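# Shelve each carton on its labelled rack board

## Task

Place every carton on the rack board named on its label, where board A is the higher board and board B the lower. Each must rest flat on its bottom face and must not sit on another carton. The task fails if any carton falls or slides down by more than a few centimetres.

## Robot and tools

ROBOT. Two UR-type arms, left_arm and right_arm, each with a Robotiq 140 mm two-finger gripper. Each arm rides its own carriage on one shared floor track. left_rail carries left_arm and is always the carriage on the +y side; right_rail carries right_arm. These names do not match image sides. An arm's base sits at x = 0, y = its carriage's position_m, z = 0.04 m, and faces +x. The left gripper's fingers can fold: grip with the outer quarter of the pads, near the tips, and avoid pushing the tips into surfaces. The right gripper's fingers are rigid.

FRAME. All positions use one table-fixed frame in metres. The table top is z = 0 and +z is up. +x is the direction the arms face, +y is to their left, and the track runs along y at x = 0. The table starts at x = 0.17. end_effector_position is the point between the closed pads; the fingertips reach roughly 9 to 33 mm past it. The gripper's fingers point along its own +z axis and close along its y axis.

execute_actions(actions, cameras). actions is a list holding one action, or empty, which only returns the state and images. An action may contain these keys:
- rows: up to 15 rows, each applied for one 1/30 s step. A row is 18 numbers in [-1, 1], one list covering both arms. Left arm first: 6 joint numbers (shoulder pan, shoulder lift, elbow, wrist 1, wrist 2, wrist 3), then gripper position, force_limit and speed. Then the same 9 for the right arm. Joint numbers are scaled offsets, not poses. They count from the Joint targets at the call's start, not from the previous row. 1.0 equals 1.326 rad for pan and lift and 1.989 rad for the other four joints. Send 0 to leave an arm's joints where they are commanded. Gripper position is absolute: +1 is fully open (140 mm), about -0.8 is pads touching, and -1 closes until blocked. force_limit runs from -1 to +1, roughly 14 N to 58 N of pad force. speed runs from -1 to +1, roughly 30 to 250 mm/s; faster closing grips harder. Resend your last three gripper numbers to leave a gripper unchanged, because a 0 is a real command.
- steps: 1 to 450, default 15, at least one per row. After the rows end, arms keep heading to the last row's targets.
- until: ends the action early. Conditions read only left_rail and right_rail fields, for example {"left_rail": {"position_status": ["!=", "moving"]}}. Numbers need a comparison (=, !=, <, <=, >, >=). {"all": {"status": "ended"}} and {"any": {"status": "ended"}} are also allowed.
- left_rail / right_rail: position_m is an absolute carriage place along y in metres: left -0.8 to 1.5, right -1.5 to 0.8. speed_m_s is 0.01 to 1. acceleration_factor is 0.1 to 1. {"stop": true} brakes the carriage. Keep the carriages at least 0.78 m apart. A drive carries its arm along unchanged, and rows sent during a drive shift with the carriage. Drive, then wait with until before aiming a gripper at a scene point.
cameras: a list of camera names to return. Omitted means all; [] means none.

move(target, speed, blend, stop_force, zero, blocking, cameras). Moves all joints of both arms in step along a path. target is one 18-number row as above, or a list of up to 15 such rows. Every row's offsets count from the same Joint targets at the start. speed is the top joint speed in rad/s, 0.01 to 2, default 0.5. blend is in rad and rounds corners in a list. stop_force is in N, 4 to 80. An arm ends its path when its wrist senses that much extra push; use a slow speed with it, and omit it when moving away from a contact. zero (default true) re-zeros the sensor before the move. blocking=false returns early; until a result shows the move ended, call wait or stop before sending rows or another move. The move: line reports done, off_target, moving, held or fault, plus the worst joint error.

wait(seconds 0 to 10) lets the scene run with commands held. stop brakes a running move; it does not stop the carriages. zoom_image(camera, region [x0, y0, x1, y1] in pixels, at most 504 x 504) magnifies part of the latest image from cam_low, cam_left_wrist or cam_right_wrist, each 672x504. zero_wrist_force(arm) tares that wrist sensor. read_manual gives licence texts. finished_scene(scene) ends the current scene permanently; the cartons must then stay placed without the robot.

RESULTS. Joint positions, Joint velocities and Joint targets give one block per arm: the rail first (m), then the six joints (rad). End effector position, quaternion (wxyz) and velocities are in the scene frame and may be off by a few cm. Tool commands show the gripper settings. object_status codes: 0 moving, 1 blocked while opening, 2 blocked while closing (a grip), 3 reached the target or pads met. position_measured is in counts: 3 is open, 139 is about 60 mm, and 230 is closed. Wrist force and torque are in the gripper's own axes. Joint torques include the arm's own weight. Rail status words: moving, done, stopped, contact_stop, time_out, stopped_with_arm, stopped_for_other_arm, stopped_for_other_carriage. position_answer: taken or not_taken. Warnings include joint command not followed, joint sent to its limit and MOTOR HOT.

AVOID. Dropping cartons, releasing them while they move, slamming or knocking cartons off the rack or table. Forces near 150 N on an arm, or contact torque near the joint limits (wrist joints about 28 to 31 N m), cause a 10 s fault. Keep the arms and carriages from hitting each other. Avoid long stretched holds that heat the motors. Move slowly near contact, and check grips (status 2) before lifting.

Each tool is called after ">>>" as name(argument=value, ...) on one line, values as JSON.

## Session

>>> execute_actions(actions=[])

Scene clock: 0.00 s.
left_arm: end_effector_position=(+0.3563, +0.7786, +0.5790) position_measured=3 object_status=3 end_effector_quat_wxyz=(+0.000, +0.000, +1.000, +0.000) | right_arm: end_effector_position=(+0.3563, -0.6214, +0.5790) position_measured=3 object_status=3 end_effector_quat_wxyz=(+0.000, +0.000, +1.000, +0.000)
Joint positions: left_arm=[0.7 -0.281 -2.157 1.821 -1.235 -1.571 -0.28] | right_arm=[-0.7 -0.28 -2.157 1.821 -1.235 -1.571 -0.28]
Joint velocities: within noise
Joint torques (N m): no reading
Wrist force (N): no reading
Wrist torque (N m): no reading
Wrist force, peak (N): no reading
Joint targets: left_arm=[0.700 -0.280 -2.157 1.821 -1.235 -1.571 -0.280] | right_arm=[-0.700 -0.281 -2.157 1.821 -1.235 -1.571 -0.280]
Tool commands: left_gripper/position=+1.0 left_gripper/force_limit=+1.0 left_gripper/speed=+1.0 right_gripper/position=+1.0 right_gripper/force_limit=+1.0 right_gripper/speed=+1.0
left_rail: position_m=0.700 position_status=done
right_rail: position_m=-0.700 position_status=done

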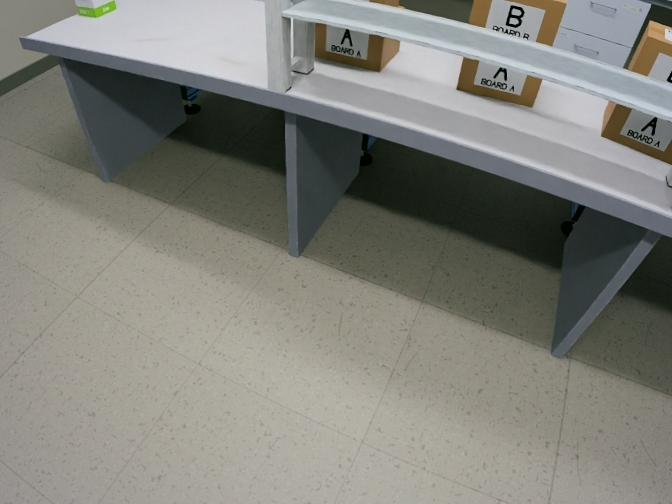

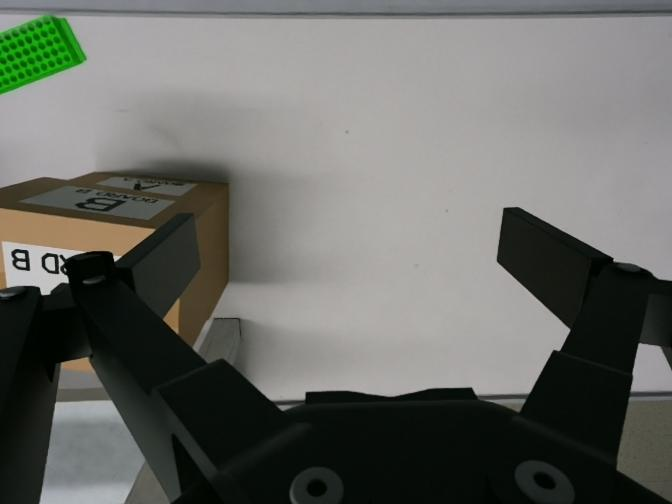

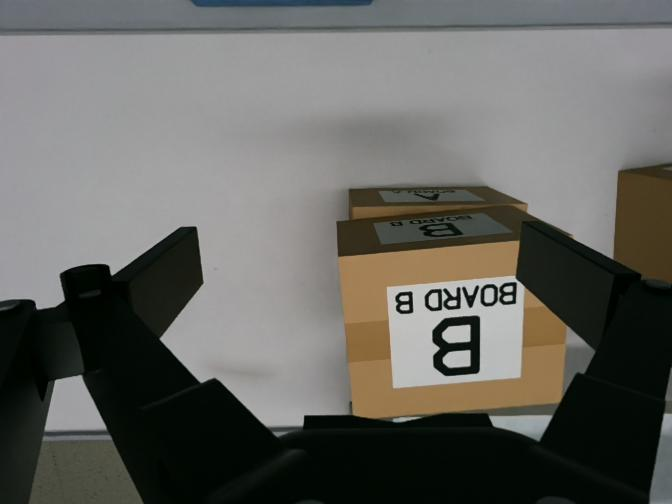

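>>> zoom_image(camera="cam_low", region=[260, 0, 672, 240])

>>> zoom_image(camera="cam_left_wrist", region=[0, 140, 300, 504])

>>> zoom_image(camera="cam_right_wrist", region=[320, 140, 672, 504])

Scaled by 1.223.

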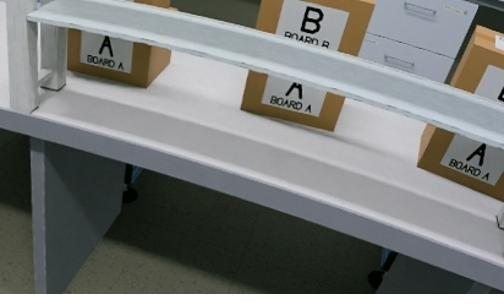

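Scaled by 1.385.

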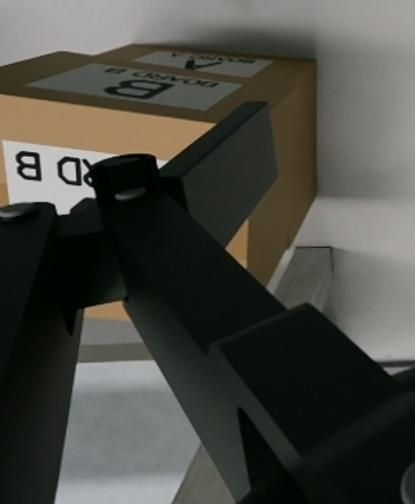

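Scaled by 1.385.

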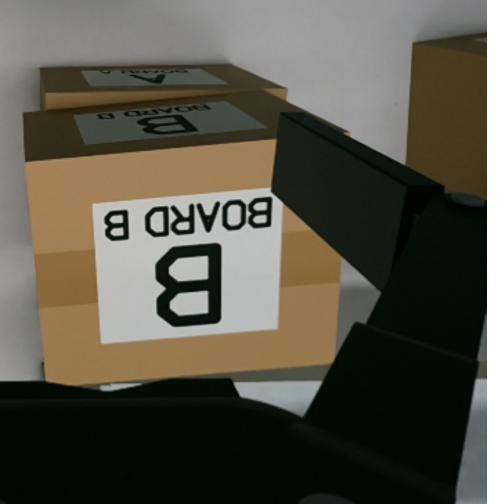

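>>> move(target=[0,0,0,-0.38,0,0,1,1,1,0,0,0,-0.38,0,0,1,1,1], speed=1)

Scene clock: 43.80 s.
left_arm: end_effector_position=(+0.5494, +0.7230, +0.7539) position_measured=3 object_status=3 end_effector_quat_wxyz=(+0.354, +0.000, +0.929, -0.102) | right_arm: end_effector_position=(+0.5494, -0.6770, +0.7539) position_measured=3 object_status=3 end_effector_quat_wxyz=(+0.354, +0.000, +0.929, -0.102)
Joint positions: left_arm=[0.7 -0.281 -2.157 1.821 -1.991 -1.571 -0.28] | right_arm=[-0.7 -0.281 -2.157 1.821 -1.991 -1.571 -0.28]
Joint velocities: within noise
Joint torques (N m): left_arm=[-0.23 1.7 -50.57 -9.55 -0.08 -0.18] | right_arm=[-1.56 4.29 -42.14 -10.38 0.36 0.07]
Wrist force (N): left_arm=[0.4 0.7 -0.1] | right_arm=[0.6 0.0 1.0]
Wrist torque (N m): left_arm=[0.18 0.02 -0.11] | right_arm=[-0.15 -0.06 -0.30]
Wrist force, peak (N): left_arm=[-1.1 0.3 -0.9] | right_arm=[1.4 0.1 1.3]
Joint targets: left_arm=[0.700 -0.280 -2.157 1.821 -1.991 -1.571 -0.280] | right_arm=[-0.700 -0.281 -2.157 1.821 -1.991 -1.571 -0.280]
left_rail: position_m=0.700 position_status=done
right_rail: position_m=-0.700 position_status=done
move: done
camera_calibration:
cam_left_wrist: T_world_to_cam=[[0.0619935, 0.982579, -0.175204, -0.603346], [0.481212, 0.124365, 0.867737, -1.01226], [0.874409, -0.138104, -0.465119, 0.152878], [0, 0, 0, 1]] pos_world=[0.390837, 0.739838, 0.843772]
cam_right_wrist: T_world_to_cam=[[0.0806643, 0.982876, -0.165677, 0.753022], [0.505675, 0.102885, 0.856567, -0.852106], [0.858945, -0.152873, -0.488717, -0.0308788], [0, 0, 0, 1]] pos_world=[0.39667, -0.657178, 0.839553]

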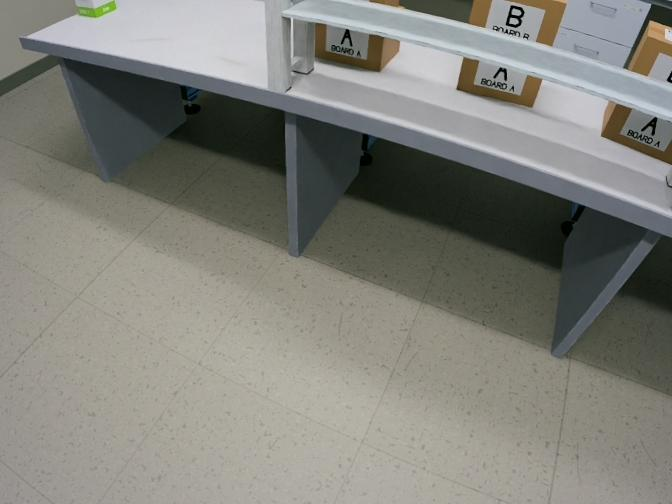

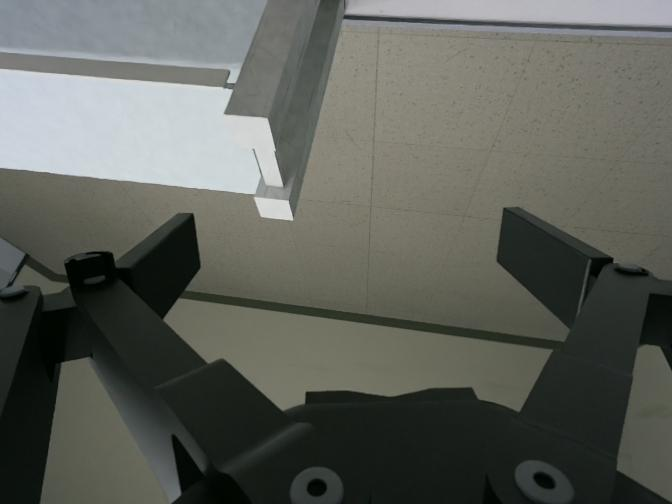

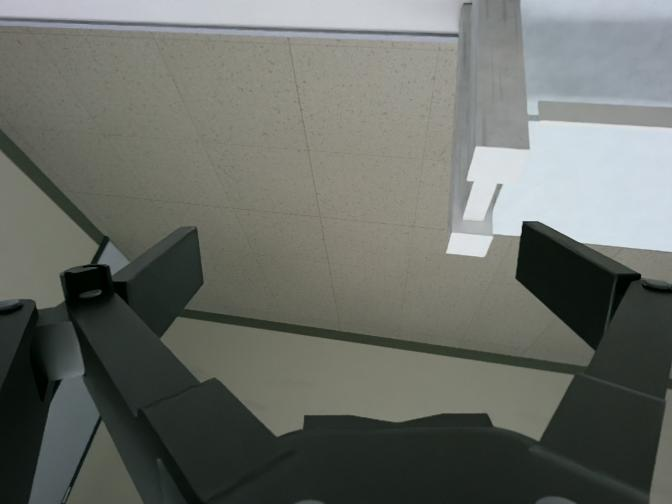

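>>> move(target=[-0.264,-0.259,0.04,0.287,0,0,1,1,1,0.264,-0.259,0.04,0.287,0,0,1,1,1], speed=1)

Scene clock: 85.23 s.
left_arm: end_effector_position=(+0.2939, +0.7011, +0.6551) position_measured=3 object_status=3 end_effector_quat_wxyz=(+0.200, +0.170, +0.960, -0.098) | right_arm: end_effector_position=(+0.2241, -0.5099, +0.6551) position_measured=3 object_status=3 end_effector_quat_wxyz=(+0.221, -0.170, +0.960, -0.023)
Joint positions: left_arm=[0.7 -0.63 -2.5 1.9 -1.42 -1.571 -0.28] | right_arm=[-0.7 0.069 -2.5 1.9 -1.42 -1.571 -0.28]
Joint velocities: within noise
Joint torques (N m): left_arm=[-13 8.85 -34.66 -0.98 0.15 -0.19] | right_arm=[14.25 18.96 -31.53 -0.86 0.4 0.19]
Wrist force (N): left_arm=[-0.4 0.8 -0.1] | right_arm=[0.3 -0.2 1.2]
Wrist torque (N m): left_arm=[0.21 0.15 -0.06] | right_arm=[-0.11 -0.02 -0.21]
Wrist force, peak (N): left_arm=[-2.0 1.6 1.0] | right_arm=[4.0 1.9 0.5]
Joint targets: left_arm=[0.700 -0.631 -2.500 1.900 -1.420 -1.571 -0.280] | right_arm=[-0.700 0.070 -2.500 1.900 -1.420 -1.571 -0.280]
left_rail: position_m=0.700 position_status=done
right_rail: position_m=-0.700 position_status=done
move: done
camera_calibration:
cam_left_wrist: T_world_to_cam=[[0.360342, 0.927128, -0.102897, -0.679525], [0.690164, -0.190768, 0.698055, -0.530222], [0.627557, -0.322554, -0.708612, 0.688677], [0, 0, 0, 1]] pos_world=[0.178617, 0.750992, 0.788208]
cam_right_wrist: T_world_to_cam=[[-0.30197, 0.948142, -0.0992018, 0.623078], [0.676455, 0.286432, 0.678503, -0.448281], [0.671732, 0.137782, -0.727869, 0.572587], [0, 0, 0, 1]] pos_world=[0.106768, -0.541256, 0.782738]

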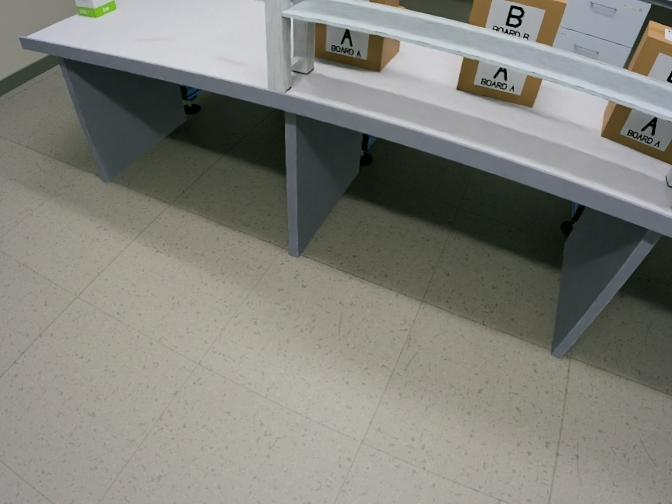

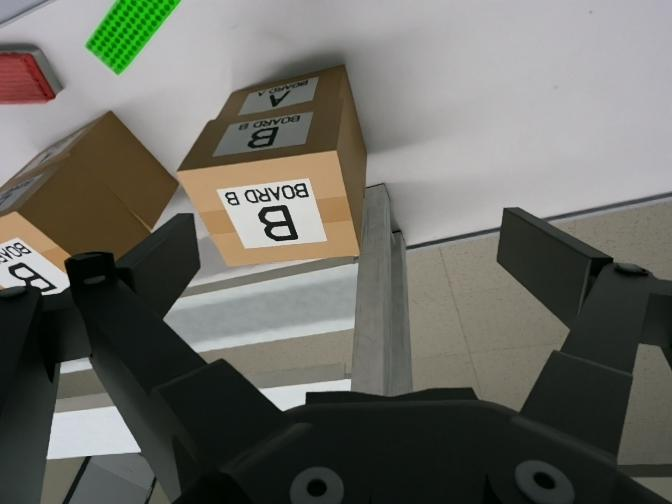

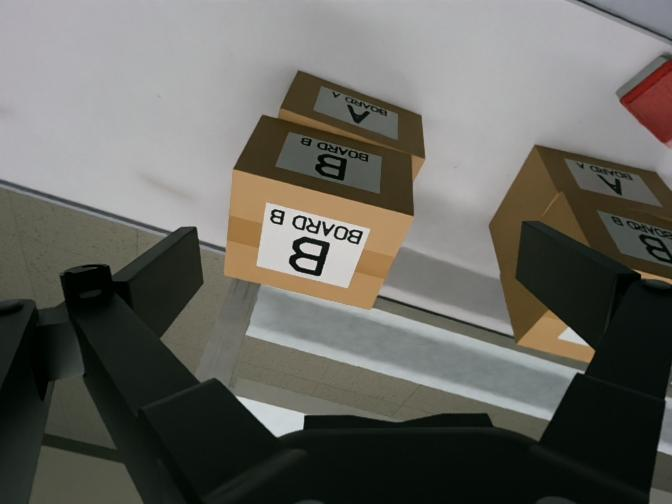

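>>> zoom_image(camera="cam_left_wrist", region=[60, 180, 430, 460])

>>> zoom_image(camera="cam_right_wrist", region=[180, 200, 600, 460])

Scaled by 1.362.

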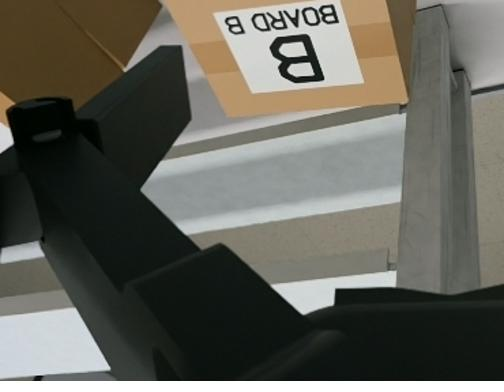

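Scaled by 1.200.

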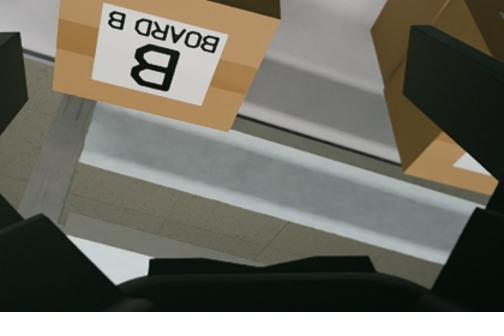

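>>> execute_actions(actions=[{"left_rail":{"position_m":0.09,"speed_m_s":0.6},"right_rail":{"position_m":-1.07,"speed_m_s":0.6},"rows":[[0,0,0,0,0,0,-1,0,0,0,0,0,0,0,0,-1,0,0]],"steps":150,"until":{"all":{"status":"ended"}}}], cameras=[])

>>> move(target=[-0.646,0.3363,0.2056,0.587,1.051,-0.649,-1,0,0,0.1772,0.34,0.2041,0.585,1.514,0.9305,-1,0,0], speed=1)

Scene clock: 283.17 s.
left_arm: end_effector_position=(+0.2938, +0.0912, +0.6551) position_measured=233 object_status=3 end_effector_quat_wxyz=(+0.200, +0.170, +0.960, -0.098) end_effector_velocity=(+0.001, -0.002, -0.001) end_effector_angular_velocity=(+0.000, +0.000, -0.001) | right_arm: end_effector_position=(+0.2240, -0.8798, +0.6551) position_measured=233 object_status=3 end_effector_quat_wxyz=(+0.221, -0.170, +0.960, -0.023)
Joint positions: left_arm=[0.09 -0.631 -2.5 1.9 -1.42 -1.571 -0.28] | right_arm=[-1.07 0.07 -2.5 1.9 -1.42 -1.571 -0.28]
Joint velocities: left_arm=[-0.001 -0.001 0.001 0.001 -0.001 0 0] | right_arm=[within noise]
Joint torques (N m): left_arm=[-13.44 41.98 -42.1 -1.67 -0.02 -0.05] | right_arm=[2.38 22.21 -38 -1.76 0.59 -0.13]
Wrist force (N): left_arm=[-0.3 0.7 -0.2] | right_arm=[0.2 0.2 1.4]
Wrist torque (N m): left_arm=[0.17 0.14 -0.06] | right_arm=[-0.03 0.02 -0.21]
Wrist force, peak (N): left_arm=[0.4 2.4 -0.3] | right_arm=[0.0 1.6 1.4]
Joint targets: left_arm=[0.090 -0.631 -2.500 1.900 -1.420 -1.571 -0.280] | right_arm=[-1.070 0.070 -2.500 1.900 -1.420 -1.571 -0.280]
left_rail: position_m=0.090 speed_m_s=0.60 position_status=done
right_rail: position_m=-1.070 speed_m_s=0.60 position_status=done
No camera images: "cameras" was empty.

every number of target must lie in its column's range; nothing of the call was run

>>> move(target=[-0.646,0.3363,0.2056,0.587,1.0,-0.649,-1,0,0,0.1772,0.34,0.2041,0.585,1.0,0.9305,-1,0,0], speed=1, cameras=[])

>>> move(target=[0,0,0,0,0.051,0,-1,0,0,0,0,0,0,0.514,0,-1,0,0], speed=1)

Scene clock: 292.10 s.
left_arm: end_effector_position=(+0.5178, -0.2740, +0.4989) position_measured=233 object_status=3 end_effector_quat_wxyz=(+0.575, +0.577, +0.410, +0.410) | right_arm: end_effector_position=(+0.2444, -0.4844, +0.4995) position_measured=233 object_status=3 end_effector_quat_wxyz=(+0.706, -0.706, +0.040, -0.040)
Joint positions: left_arm=[0.09 -1.487 -2.054 2.309 -0.253 0.418 -1.571] | right_arm=[-1.07 0.304 -2.049 2.306 -0.257 0.418 1.57]
Joint velocities: within noise
Joint torques (N m): left_arm=[-15.75 18.52 -37.43 1.89 2.12 -3.07] | right_arm=[12.35 7.21 -33.4 2.02 3.75 2.82]
Wrist force (N): left_arm=[-0.1 0.0 -0.1] | right_arm=[0.2 1.2 1.4]
Wrist torque (N m): left_arm=[0.07 0.12 -0.30] | right_arm=[-0.40 -0.18 -0.36]
Wrist force, peak (N): left_arm=[1.3 -2.5 -2.5] | right_arm=[1.2 -3.2 -1.1]
Joint targets: left_arm=[0.090 -1.487 -2.054 2.309 -0.253 0.418 -1.571] | right_arm=[-1.070 0.304 -2.049 2.306 -0.257 0.418 1.570]
left_rail: position_m=0.090 speed_m_s=0.60 position_status=done
right_rail: position_m=-1.070 speed_m_s=0.60 position_status=done
move: done
No camera images: "cameras" was empty.

Scene clock: 293.87 s.
left_arm: end_effector_position=(+0.5048, -0.3061, +0.4987) position_measured=233 object_status=3 end_effector_quat_wxyz=(+0.596, +0.597, +0.380, +0.380) | right_arm: end_effector_position=(+0.5147, -0.6791, +0.4993) position_measured=233 object_status=3 end_effector_quat_wxyz=(+0.596, -0.596, +0.380, -0.380)
Joint positions: left_arm=[0.09 -1.487 -2.054 2.309 -0.253 0.519 -1.571] | right_arm=[-1.07 0.304 -2.049 2.306 -0.257 1.44 1.57]
Joint velocities: within noise
Joint torques (N m): left_arm=[-16.45 16.67 -40.95 1.01 2.27 -2.92] | right_arm=[7.7 4.03 -38.78 0.49 3.27 2.56]
Wrist force (N): left_arm=[0.0 -0.2 -0.2] | right_arm=[0.2 1.5 0.9]
Wrist torque (N m): left_arm=[0.04 0.13 -0.30] | right_arm=[-0.37 -0.20 -0.37]
Wrist force, peak (N): left_arm=[-0.4 0.2 -0.7] | right_arm=[1.6 1.0 1.4]
Joint targets: left_arm=[0.090 -1.487 -2.054 2.309 -0.253 0.519 -1.571] | right_arm=[-1.070 0.304 -2.049 2.306 -0.257 1.440 1.570]
left_rail: position_m=0.090 speed_m_s=0.60 position_status=done
right_rail: position_m=-1.070 speed_m_s=0.60 position_status=done
move: done
camera_calibration:
cam_left_wrist: T_world_to_cam=[[-0.0170058, 0.0036736, 0.999849, -0.479944], [-0.703502, -0.710632, -0.00935446, 0.138438], [0.71049, -0.703555, 0.0146693, -0.398512], [0, 0, 0, 1]] pos_world=[0.372368, -0.180233, 0.487013]
cam_right_wrist: T_world_to_cam=[[-0.0210553, 0.013998, -0.99968, 0.52652], [-0.681762, 0.73116, 0.0245974, 0.836961], [0.731271, 0.682062, -0.00585148, 0.265806], [0, 0, 0, 1]] pos_world=[0.387318, -0.800619, 0.50732]

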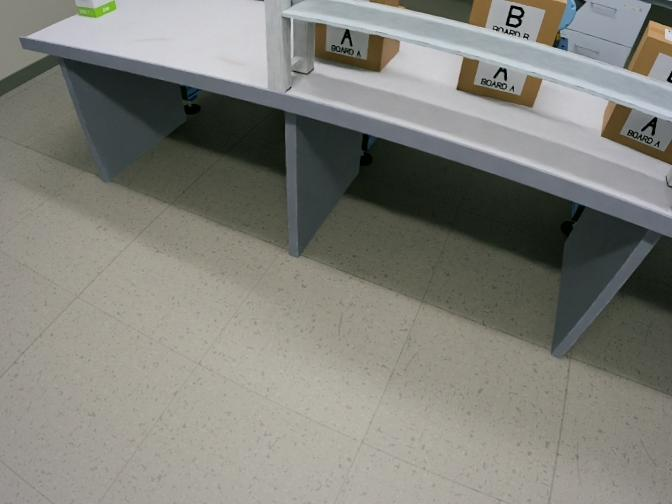

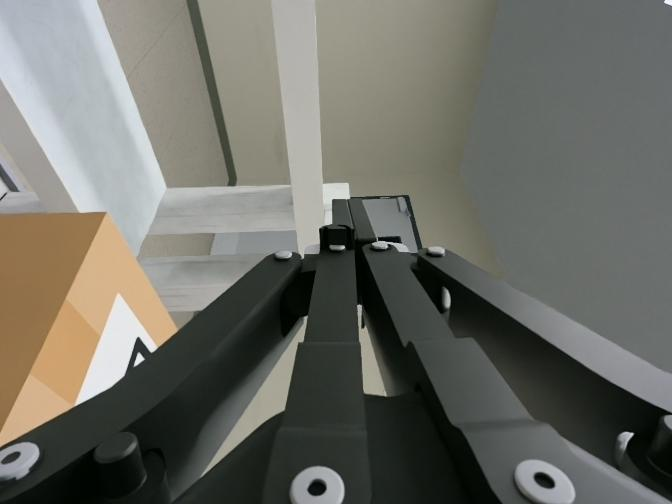

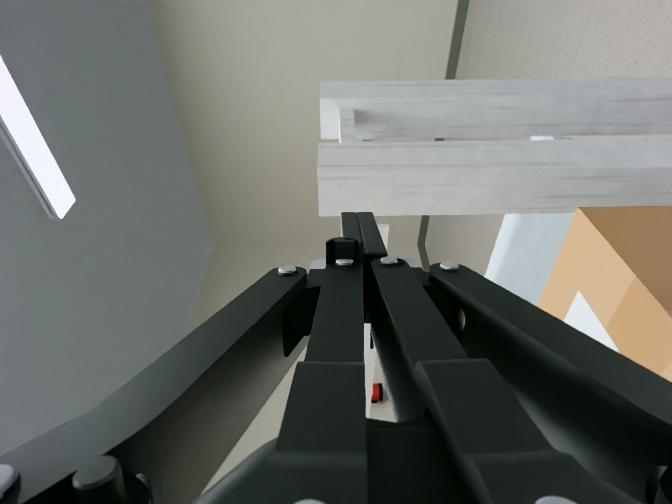

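>>> zoom_image(camera="cam_left_wrist", region=[0, 200, 240, 460])

>>> zoom_image(camera="cam_right_wrist", region=[450, 190, 672, 460])

Scaled by 1.938.

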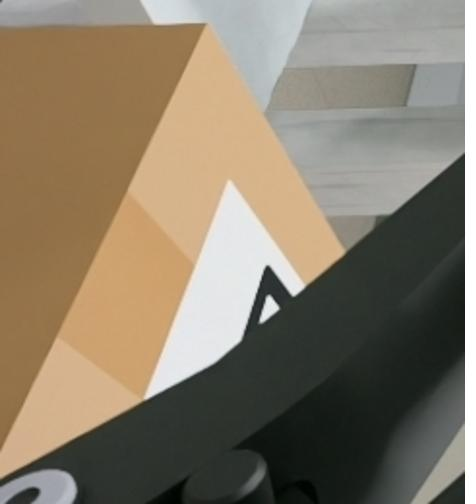

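Scaled by 1.867.

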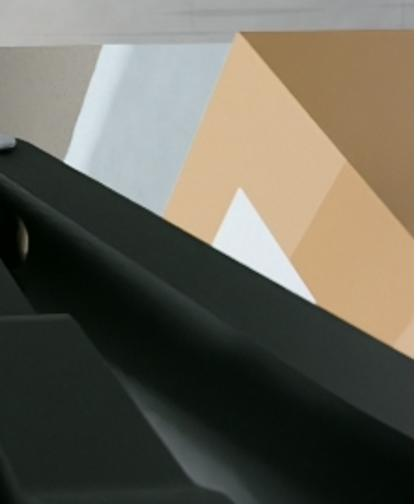

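>>> move(target=[0,0.2766,0.1574,-0.3424,0,0,-1,0,0,0,0.276,0.157,-0.341,0,0,-1,0,0], speed=0.6, cameras=["cam_left_wrist","cam_right_wrist"])

>>> move(target=[-0.024,0.1093,-0.0674,-0.0055,-0.0156,0,-1,0,0,0.193,0.113,-0.070,-0.0055,0.128,0,-1,0,0], speed=0.06, stop_force=8, cameras=["cam_left_wrist","cam_right_wrist"])

Scene clock: 327.20 s.
left_arm: end_effector_position=(+0.5048, -0.3061, +0.2495) position_measured=233 object_status=3 end_effector_quat_wxyz=(+0.596, +0.596, +0.380, +0.380) | right_arm: end_effector_position=(+0.5146, -0.6792, +0.2497) position_measured=233 object_status=3 end_effector_quat_wxyz=(+0.596, -0.596, +0.380, -0.380)
Joint positions: left_arm=[0.09 -1.487 -1.688 2.622 -0.933 0.519 -1.571] | right_arm=[-1.07 0.304 -1.684 2.618 -0.935 1.44 1.57]
Joint velocities: within noise
Joint torques (N m): left_arm=[-10.01 1.32 -20.54 -4.52 1.92 -2.45] | right_arm=[2.68 -10.05 -18.34 -7.96 2.75 2.65]
Wrist force (N): left_arm=[-0.2 0.4 -0.4] | right_arm=[0.5 1.3 1.2]
Wrist torque (N m): left_arm=[0.15 0.16 -0.30] | right_arm=[-0.35 -0.22 -0.33]
Wrist force, peak (N): left_arm=[0.5 2.3 -0.8] | right_arm=[0.1 3.5 0.6]
Joint targets: left_arm=[0.090 -1.487 -1.688 2.622 -0.934 0.519 -1.571] | right_arm=[-1.070 0.304 -1.683 2.619 -0.935 1.440 1.570]
left_rail: position_m=0.090 speed_m_s=0.60 position_status=done
right_rail: position_m=-1.070 speed_m_s=0.60 position_status=done
move: done
camera_calibration:
cam_left_wrist: T_world_to_cam=[[-0.017109, 0.00490354, 0.999842, -0.2303], [-0.703513, -0.710631, -0.00855319, 0.135863], [0.710476, -0.703548, 0.0156079, -0.395134], [0, 0, 0, 1]] pos_world=[0.372375, -0.180318, 0.237592]
cam_right_wrist: T_world_to_cam=[[-0.0210149, 0.0140139, -0.999681, 0.27699], [-0.681624, 0.73129, 0.0245803, 0.843133], [0.731401, 0.681923, -0.00581574, 0.264299], [0, 0, 0, 1]] pos_world=[0.387212, -0.800688, 0.257714]
Images, in order (width x height): cam_left_wrist 672x504, cam_right_wrist 672x504.

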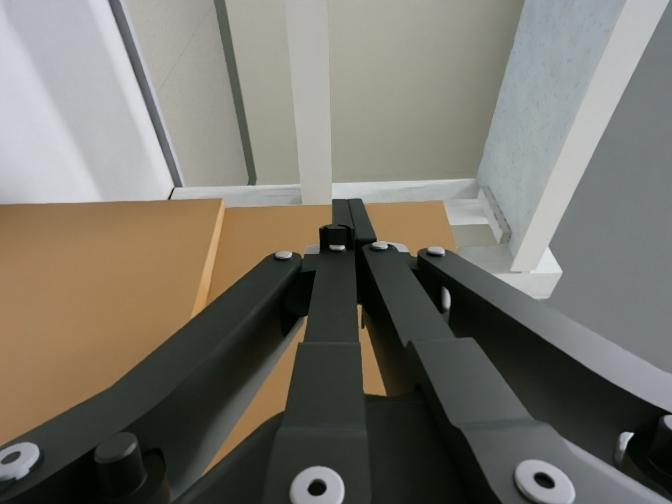

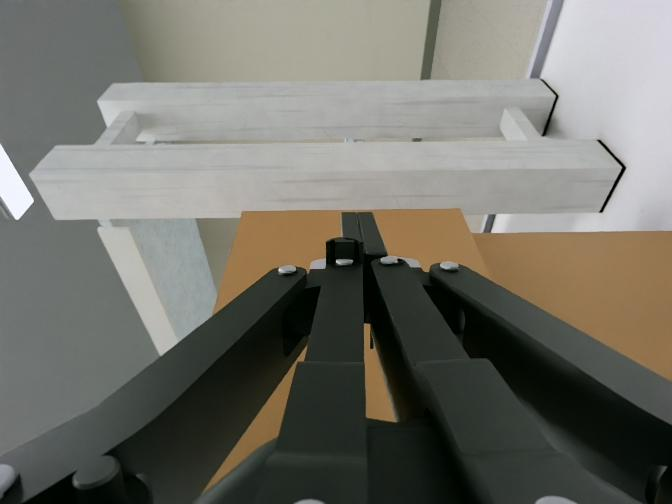

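Scene clock: 330.67 s.
left_arm: end_effector_position=(+0.5035, -0.3520, +0.2511) position_measured=233 object_status=3 end_effector_quat_wxyz=(+0.596, +0.597, +0.380, +0.380) | right_arm: end_effector_position=(+0.5206, -0.6368, +0.2514) position_measured=233 object_status=3 end_effector_quat_wxyz=(+0.596, -0.596, +0.380, -0.380)
Joint positions: left_arm=[0.09 -1.503 -1.613 2.554 -0.939 0.503 -1.571] | right_arm=[-1.07 0.432 -1.609 2.549 -0.94 1.567 1.57]
Joint velocities: within noise
Joint torques (N m): left_arm=[8.4 -47.58 -21.71 0.27 2.93 -2.61] | right_arm=[-13.65 -39.61 -21.09 -0.54 -3.3 2.46]
Wrist force (N): left_arm=[1.8 -0.6 -1.6] | right_arm=[1.2 1.4 0.5]
Wrist torque (N m): left_arm=[0.07 0.22 -0.28] | right_arm=[-0.32 -0.12 -0.35]
Wrist force, peak (N): left_arm=[9.5 1.6 -5.4] | right_arm=[7.5 -0.2 -3.7]
Joint targets: left_arm=[0.090 -1.503 -1.613 2.554 -0.939 0.503 -1.571] | right_arm=[-1.070 0.432 -1.609 2.549 -0.940 1.567 1.570]
left_rail: position_m=0.090 speed_m_s=0.60 position_status=done
right_rail: position_m=-1.070 speed_m_s=0.60 position_status=done
move: contact (left_arm, right_arm); left_arm: the shoulder lift is farthest, 0.070 rad from its target; right_arm: the shoulder pan is farthest, 0.128 rad from its target
camera_calibration:
cam_left_wrist: T_world_to_cam=[[-0.0171223, 0.00486337, 0.999842, -0.231753], [-0.703797, -0.710349, -0.00859732, 0.10264], [0.710194, -0.703833, 0.0155857, -0.426425], [0, 0, 0, 1]] pos_world=[0.371114, -0.226095, 0.239245]
cam_right_wrist: T_world_to_cam=[[-0.0209003, 0.0140152, -0.999683, 0.278081], [-0.682086, 0.730861, 0.0245068, 0.816141], [0.730973, 0.682382, -0.00571563, 0.231497], [0, 0, 0, 1]] pos_world=[0.393273, -0.758352, 0.259315]
Images, in order (width x height): cam_left_wrist 672x504, cam_right_wrist 672x504.

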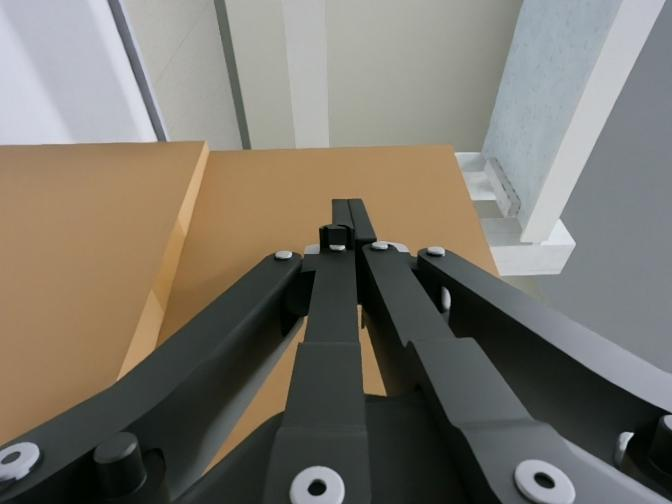

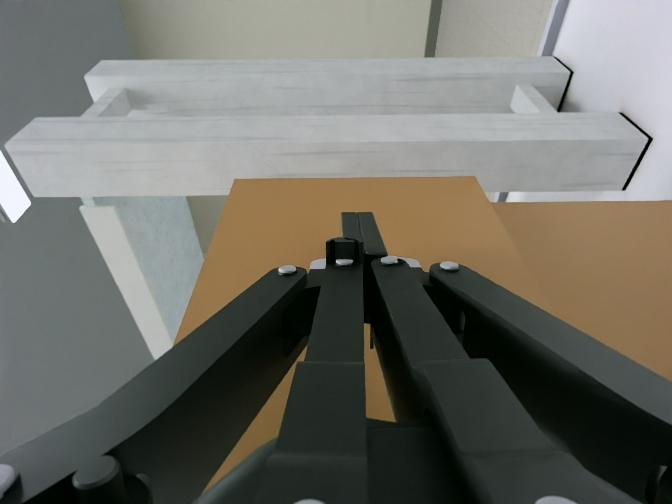

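>>> move(target=[0.0015,-0.0633,0.0025,0.0387,0.0015,0,-1,0,0,-0.0392,-0.0626,0.0035,0.0382,-0.0261,0,-1,0,0], speed=0.2, cameras=[])

>>> move(target=[-0.0079,0.0656,-0.0382,-0.0055,-0.0053,0,-1,0,0,0.1063,0.0626,-0.0372,-0.0045,0.0709,0,-1,0,0], speed=0.06, stop_force=35, cameras=["cam_left_wrist","cam_right_wrist"])

Scene clock: 366.70 s.
left_arm: end_effector_position=(+0.5028, -0.3363, +0.2751) position_measured=233 object_status=3 end_effector_quat_wxyz=(+0.597, +0.596, +0.380, +0.380) | right_arm: end_effector_position=(+0.5200, -0.6543, +0.2742) position_measured=233 object_status=3 end_effector_quat_wxyz=(+0.596, -0.596, +0.380, -0.380)
Joint positions: left_arm=[0.09 -1.501 -1.697 2.559 -0.862 0.506 -1.571] | right_arm=[-1.07 0.38 -1.692 2.556 -0.864 1.515 1.57]
Joint velocities: within noise
Joint torques (N m): left_arm=[14.02 -39.14 -22.65 1.49 2.52 -2.28] | right_arm=[-14.63 -34.92 -21.85 0.25 -2.68 2.72]
Wrist force (N): left_arm=[-0.1 0.1 -0.2] | right_arm=[0.3 1.4 1.6]
Wrist torque (N m): left_arm=[0.11 0.15 -0.30] | right_arm=[-0.33 -0.22 -0.38]
Wrist force, peak (N): left_arm=[2.0 -1.7 -1.7] | right_arm=[1.7 2.4 1.1]
Joint targets: left_arm=[0.090 -1.501 -1.697 2.559 -0.862 0.506 -1.571] | right_arm=[-1.070 0.380 -1.692 2.556 -0.864 1.515 1.570]
left_rail: position_m=0.090 speed_m_s=0.60 position_status=done
right_rail: position_m=-1.070 speed_m_s=0.60 position_status=done
move: done
No camera images: "cameras" was empty.

Scene clock: 369.33 s.
left_arm: end_effector_position=(+0.5030, -0.3560, +0.2757) position_measured=233 object_status=3 end_effector_quat_wxyz=(+0.597, +0.596, +0.380, +0.380) | right_arm: end_effector_position=(+0.5213, -0.6353, +0.2750) position_measured=233 object_status=3 end_effector_quat_wxyz=(+0.596, -0.596, +0.380, -0.380)
Joint positions: left_arm=[0.09 -1.505 -1.663 2.529 -0.866 0.502 -1.571] | right_arm=[-1.07 0.436 -1.659 2.527 -0.868 1.571 1.57]
Joint velocities: within noise
Joint torques (N m): left_arm=[-2.43 -38.86 -39.87 -0.77 14.46 -2.72] | right_arm=[3.38 -34.79 -27.02 -0.83 -16.48 2.34]
Wrist force (N): left_arm=[29.2 6.8 -19.0] | right_arm=[30.7 1.0 -6.8]
Wrist torque (N m): left_arm=[-0.08 1.03 -0.41] | right_arm=[-0.29 0.54 -0.33]
Wrist force, peak (N): left_arm=[34.7 9.9 -25.1] | right_arm=[39.2 -2.8 -17.5]
Joint targets: left_arm=[0.090 -1.505 -1.663 2.529 -0.866 0.502 -1.571] | right_arm=[-1.070 0.436 -1.659 2.527 -0.868 1.571 1.570]
left_rail: position_m=0.090 speed_m_s=0.60 position_status=done
right_rail: position_m=-1.070 speed_m_s=0.60 position_status=done
move: contact (left_arm, right_arm); left_arm: the shoulder lift is farthest, 0.053 rad from its target; right_arm: the shoulder pan is farthest, 0.085 rad from its target
camera_calibration:
cam_left_wrist: T_world_to_cam=[[-0.0172327, 0.00657913, 0.99983, -0.255644], [-0.704248, -0.709915, -0.00746672, 0.099746], [0.709745, -0.704256, 0.0168671, -0.429537], [0, 0, 0, 1]] pos_world=[0.370702, -0.230011, 0.26359]
cam_right_wrist: T_world_to_cam=[[-0.0209212, 0.0140116, -0.999683, 0.301715], [-0.681737, 0.731187, 0.0245156, 0.814962], [0.731298, 0.682034, -0.00574507, 0.229754], [0, 0, 0, 1]] pos_world=[0.393883, -0.756817, 0.28296]
Images, in order (width x height): cam_left_wrist 672x504, cam_right_wrist 672x504.

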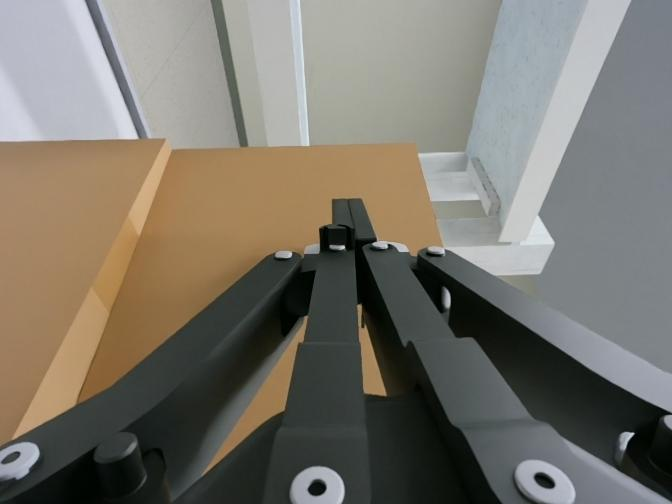

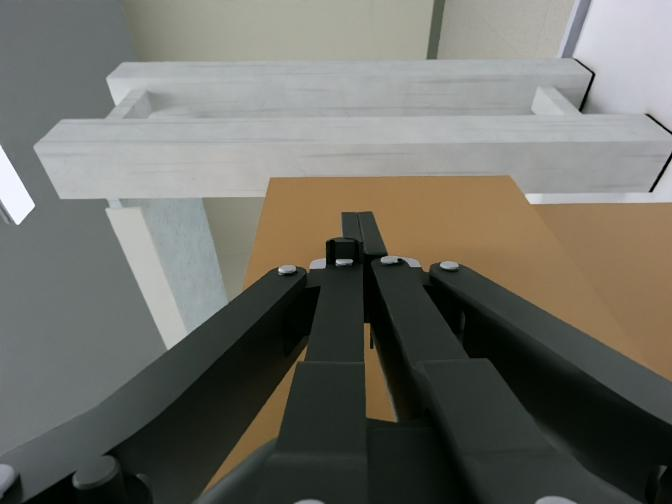

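>>> move(target=[0,-0.08439,-0.03057,0.08683,0,0,-1,0,0,0.0032,-0.08567,-0.02976,0.08688,0.0022,0,-1,0,0], speed=0.1, cameras=["cam_left_wrist","cam_right_wrist"])

Scene clock: 393.50 s.
left_arm: end_effector_position=(+0.5031, -0.3575, +0.3356) position_measured=233 object_status=3 end_effector_quat_wxyz=(+0.597, +0.596, +0.380, +0.380) | right_arm: end_effector_position=(+0.5207, -0.6342, +0.3349) position_measured=233 object_status=3 end_effector_quat_wxyz=(+0.596, -0.596, +0.380, -0.380)
Joint positions: left_arm=[0.09 -1.505 -1.775 2.468 -0.694 0.502 -1.571] | right_arm=[-1.07 0.44 -1.772 2.468 -0.695 1.576 1.57]
Joint velocities: within noise
Joint torques (N m): left_arm=[-15.05 -36.88 -81.93 -3.18 10.58 -2.67] | right_arm=[38.5 -36.7 -57.13 -3.01 -7.23 2.64]
Wrist force (N): left_arm=[42.4 -10.0 -22.6] | right_arm=[46.1 12.4 -14.4]
Wrist torque (N m): left_arm=[0.41 1.45 -0.16] | right_arm=[-0.52 0.92 -0.44]
Wrist force, peak (N): left_arm=[47.1 -9.5 -26.2] | right_arm=[51.6 12.6 -15.9]
Joint targets: left_arm=[0.090 -1.505 -1.775 2.468 -0.694 0.502 -1.571] | right_arm=[-1.070 0.440 -1.773 2.468 -0.695 1.576 1.570]
left_rail: position_m=0.090 speed_m_s=0.60 position_status=done
right_rail: position_m=-1.070 speed_m_s=0.60 position_status=done
move: done
camera_calibration:
cam_left_wrist: T_world_to_cam=[[-0.0172336, 0.00659066, 0.99983, -0.315562], [-0.704245, -0.709918, -0.0074591, 0.0991677], [0.709748, -0.704254, 0.0168759, -0.431709], [0, 0, 0, 1]] pos_world=[0.370805, -0.231552, 0.323534]
cam_right_wrist: T_world_to_cam=[[-0.0209378, 0.0140044, -0.999683, 0.361556], [-0.681645, 0.731272, 0.0245209, 0.812275], [0.731383, 0.681942, -0.00576525, 0.229728], [0, 0, 0, 1]] pos_world=[0.393234, -0.755719, 0.342848]
Images, in order (width x height): cam_left_wrist 672x504, cam_right_wrist 672x504.

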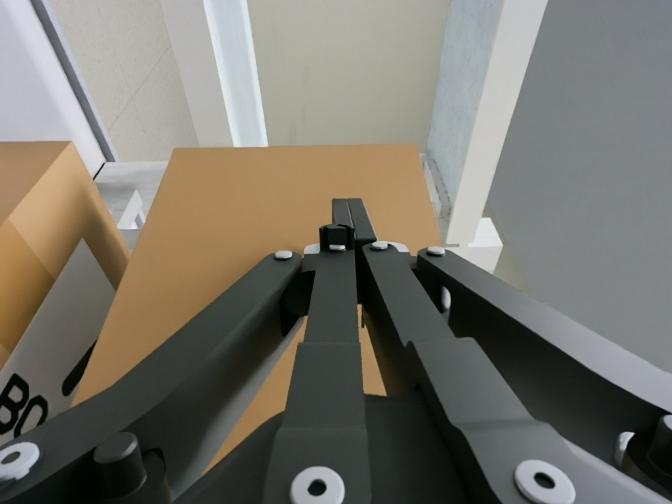

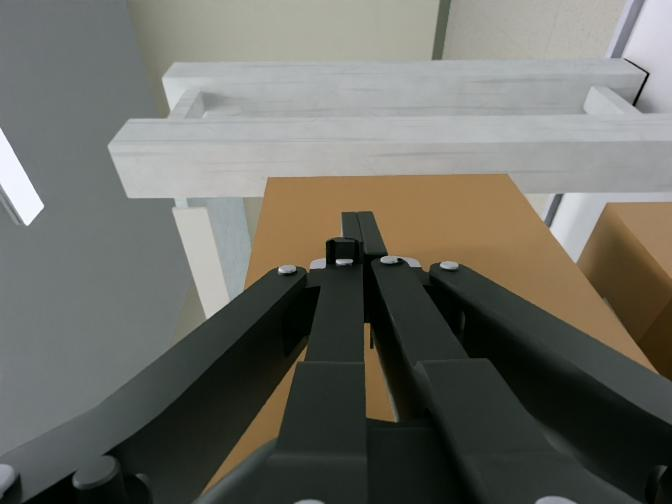

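>>> move(target=[0,0.08439,0.03057,-0.08683,0,0,-1,0,0,-0.0016,0.08567,0.02976,-0.08688,-0.0011,0,-1,0,0], speed=0.1, cameras=[])

Scene clock: 531.70 s.
left_arm: end_effector_position=(+0.5030, -0.3560, +0.2758) position_measured=233 object_status=3 end_effector_quat_wxyz=(+0.597, +0.596, +0.380, +0.380) | right_arm: end_effector_position=(+0.5207, -0.6349, +0.2752) position_measured=233 object_status=3 end_effector_quat_wxyz=(+0.596, -0.596, +0.380, -0.380)
Joint positions: left_arm=[0.09 -1.505 -1.663 2.529 -0.866 0.502 -1.571] | right_arm=[-1.07 0.438 -1.659 2.527 -0.868 1.573 1.57]
Joint velocities: within noise
Joint torques (N m): left_arm=[-26.5 1.01 -40.77 -9.06 11.16 -2.82] | right_arm=[3.81 -13.23 -27.58 -10.03 -16.03 2.58]
Wrist force (N): left_arm=[33.6 4.3 -16.3] | right_arm=[32.5 1.5 -11.3]
Wrist torque (N m): left_arm=[-0.05 1.24 -0.37] | right_arm=[-0.23 0.61 -0.33]
Wrist force, peak (N): left_arm=[47.1 -10.3 -25.5] | right_arm=[51.5 12.2 -16.3]
Joint targets: left_arm=[0.090 -1.505 -1.663 2.529 -0.866 0.502 -1.571] | right_arm=[-1.070 0.438 -1.659 2.527 -0.868 1.573 1.570]
left_rail: position_m=0.090 speed_m_s=0.60 position_status=done
right_rail: position_m=-1.070 speed_m_s=0.60 position_status=done
move: done
No camera images: "cameras" was empty.

>>> execute_actions(actions=[{"left_rail":{"position_m":0.15,"speed_m_s":0.3},"right_rail":{"position_m":-1.13,"speed_m_s":0.3},"steps":120,"until":{"all":{"status":"ended"}}}], cameras=[])

Scene clock: 567.60 s.
left_arm: end_effector_position=(+0.5030, -0.2961, +0.2757) position_measured=233 object_status=3 end_effector_quat_wxyz=(+0.597, +0.596, +0.380, +0.380) | right_arm: end_effector_position=(+0.5207, -0.6948, +0.2750) position_measured=233 object_status=3 end_effector_quat_wxyz=(+0.596, -0.596, +0.380, -0.380) end_effector_velocity=(+0.001, -0.001, +0.000) end_effector_angular_velocity=(+0.002, +0.001, -0.001)
Joint positions: left_arm=[0.15 -1.505 -1.663 2.529 -0.866 0.502 -1.571] | right_arm=[-1.13 0.438 -1.659 2.527 -0.868 1.573 1.57]
Joint velocities: left_arm=[within noise] | right_arm=[-0.001 -0.001 0.001 0 -0.001 0.001 0.002]
Joint torques (N m): left_arm=[-5.97 -34.84 -33.83 -0.86 -1.82 -2.79] | right_arm=[5.15 -24.66 -29.53 -0.41 2.98 2.57]
Wrist force (N): left_arm=[0.1 0.1 -0.2] | right_arm=[2.4 1.1 1.4]
Wrist torque (N m): left_arm=[0.10 0.08 -0.31] | right_arm=[-0.38 -0.67 -0.35]
Wrist force, peak (N): left_arm=[33.6 7.8 -16.6] | right_arm=[33.0 0.1 -11.2]
Joint targets: left_arm=[0.150 -1.505 -1.663 2.529 -0.866 0.502 -1.571] | right_arm=[-1.130 0.438 -1.659 2.527 -0.868 1.573 1.570]
Tool commands: left_gripper/position=-1.0 left_gripper/force_limit=+0.0 left_gripper/speed=+0.0 right_gripper/position=-1.0 right_gripper/force_limit=+0.0 right_gripper/speed=+0.0
left_rail: position_m=0.150 speed_m_s=0.30 position_status=done
right_rail: position_m=-1.130 speed_m_s=0.30 position_status=done
No camera images: "cameras" was empty.

>>> move(target=[0,-0.1456,-0.1699,0.2669,0,1.0,-1,0,0,0,-0.1486,-0.1689,0.2679,0,-1.0,-1,0,0], speed=1.2, cameras=[])

>>> execute_actions(actions=[{"left_rail":{"position_m":0.735,"speed_m_s":0.6},"right_rail":{"position_m":-0.705,"speed_m_s":0.6},"steps":200,"until":{"all":{"status":"ended"}}}], cameras=[])

>>> move(target=[-0.0965,0,0,0,-0.0644,0.5796,-1,0,0,0.2336,0,0,0,0.1556,-0.5791,-1,0,0], speed=1)

Scene clock: 583.40 s.
left_arm: end_effector_position=(+0.5065, -0.3493, +0.5010) position_measured=233 object_status=3 end_effector_quat_wxyz=(+0.007, +0.644, -0.293, +0.707) | right_arm: end_effector_position=(+0.5677, -0.6729, +0.5008) position_measured=233 object_status=3 end_effector_quat_wxyz=(-0.006, +0.644, +0.293, +0.707)
Joint positions: left_arm=[0.15 -1.505 -1.856 2.191 -0.336 0.502 0.417] | right_arm=[-1.13 0.438 -1.856 2.191 -0.335 1.573 -0.419]
Joint velocities: within noise
Joint torques (N m): left_arm=[-5.68 -40.34 -58.89 1.33 -1.9 2.16] | right_arm=[6.81 -34.48 -49.89 0.19 2.89 -2]
Wrist force (N): left_arm=[-1.0 1.2 -0.1] | right_arm=[2.2 1.0 -1.1]
Wrist torque (N m): left_arm=[-0.07 0.10 0.40] | right_arm=[0.19 -0.89 0.14]
Wrist force, peak (N): left_arm=[-1.0 1.2 -0.1] | right_arm=[3.1 1.5 -1.1]
Joint targets: left_arm=[0.150 -1.505 -1.856 2.191 -0.336 0.502 0.418] | right_arm=[-1.130 0.438 -1.856 2.191 -0.335 1.573 -0.419]
left_rail: position_m=0.150 speed_m_s=0.30 position_status=done
right_rail: position_m=-1.130 speed_m_s=0.30 position_status=done
move: done
No camera images: "cameras" was empty.

Scene clock: 585.57 s.
left_arm: end_effector_position=(+0.5065, +0.2356, +0.5011) position_measured=233 object_status=3 end_effector_quat_wxyz=(+0.007, +0.644, -0.293, +0.707) end_effector_velocity=(+0.000, +0.001, +0.001) end_effector_angular_velocity=(-0.001, +0.000, -0.001) | right_arm: end_effector_position=(+0.5677, -0.2479, +0.5009) position_measured=233 object_status=3 end_effector_quat_wxyz=(-0.006, +0.644, +0.293, +0.707)
Joint positions: left_arm=[0.735 -1.505 -1.856 2.191 -0.336 0.502 0.418] | right_arm=[-0.705 0.438 -1.856 2.191 -0.335 1.573 -0.419]
Joint velocities: left_arm=[0.001 -0.001 -0.001 -0.001 0.001 0 0] | right_arm=[within noise]
Joint torques (N m): left_arm=[-4.79 -5.03 -43.04 -0.07 -1.63 2.52] | right_arm=[6.79 -13.61 -44.89 -0.82 2.86 -1.99]
Wrist force (N): left_arm=[-1.1 1.0 -0.1] | right_arm=[2.6 1.1 -0.9]
Wrist torque (N m): left_arm=[-0.12 0.12 0.40] | right_arm=[0.21 -0.97 0.13]
Wrist force, peak (N): left_arm=[-0.6 2.3 0.5] | right_arm=[1.5 3.2 -2.2]
Joint targets: left_arm=[0.735 -1.505 -1.856 2.191 -0.336 0.502 0.418] | right_arm=[-0.705 0.438 -1.856 2.191 -0.335 1.573 -0.419]
Tool commands: left_gripper/position=-1.0 left_gripper/force_limit=+0.0 left_gripper/speed=+0.0 right_gripper/position=-1.0 right_gripper/force_limit=+0.0 right_gripper/speed=+0.0
left_rail: position_m=0.735 speed_m_s=0.60 position_status=done
right_rail: position_m=-0.705 speed_m_s=0.60 position_status=done
No camera images: "cameras" was empty.

Scene clock: 587.47 s.
left_arm: end_effector_position=(+0.4595, +0.2134, +0.5010) position_measured=233 object_status=3 end_effector_quat_wxyz=(+0.380, -0.380, +0.596, -0.597) | right_arm: end_effector_position=(+0.4598, -0.1838, +0.5008) position_measured=233 object_status=3 end_effector_quat_wxyz=(+0.380, +0.380, +0.596, +0.596)
Joint positions: left_arm=[0.735 -1.633 -1.856 2.191 -0.336 0.374 1.57] | right_arm=[-0.705 0.747 -1.856 2.191 -0.335 1.883 -1.57]
Joint velocities: within noise
Joint torques (N m): left_arm=[-13.08 -1.81 -37.27 -2.29 -2.41 2.72] | right_arm=[10.62 -12.37 -38.24 -1.44 3.44 -2.69]
Wrist force (N): left_arm=[-0.6 2.0 0.0] | right_arm=[3.1 1.0 0.8]
Wrist torque (N m): left_arm=[0.07 0.17 0.36] | right_arm=[0.43 -0.87 -0.02]
Wrist force, peak (N): left_arm=[-0.2 2.2 -0.1] | right_arm=[3.8 0.7 0.0]
Joint targets: left_arm=[0.735 -1.633 -1.856 2.191 -0.336 0.374 1.570] | right_arm=[-0.705 0.748 -1.856 2.191 -0.335 1.883 -1.570]
left_rail: position_m=0.735 speed_m_s=0.60 position_status=done
right_rail: position_m=-0.705 speed_m_s=0.60 position_status=done
move: done
camera_calibration:
cam_left_wrist: T_world_to_cam=[[-0.0159655, 0.00818357, -0.999839, 0.515499], [0.0912786, 0.995803, 0.00669299, -0.26165], [0.995697, -0.091157, -0.0166454, -0.246997], [0, 0, 0, 1]] pos_world=[0.278048, 0.233818, 0.513056]
cam_right_wrist: T_world_to_cam=[[-0.00188191, -0.026245, 0.999654, -0.497641], [0.120128, -0.992422, -0.025829, -0.22296], [0.992757, 0.120038, 0.00502041, -0.260876], [0, 0, 0, 1]] pos_world=[0.284834, -0.203016, 0.493019]

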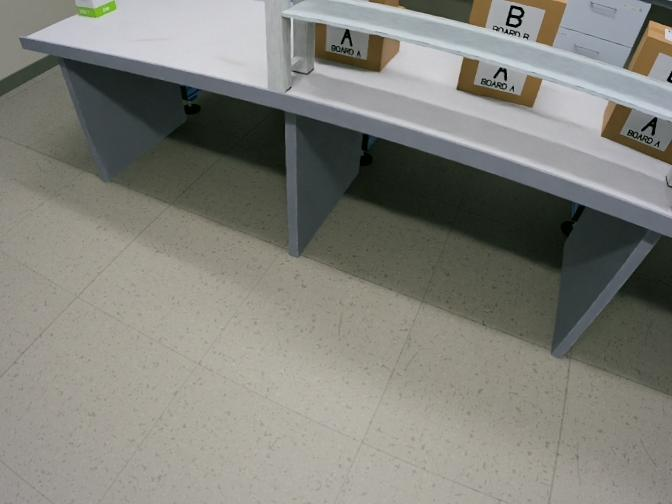

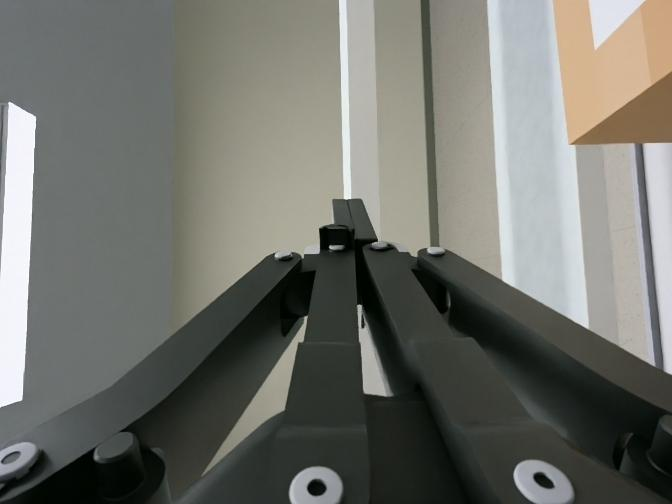

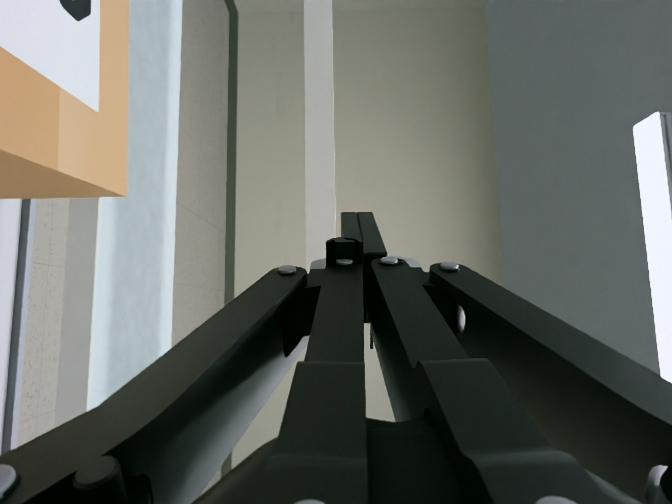

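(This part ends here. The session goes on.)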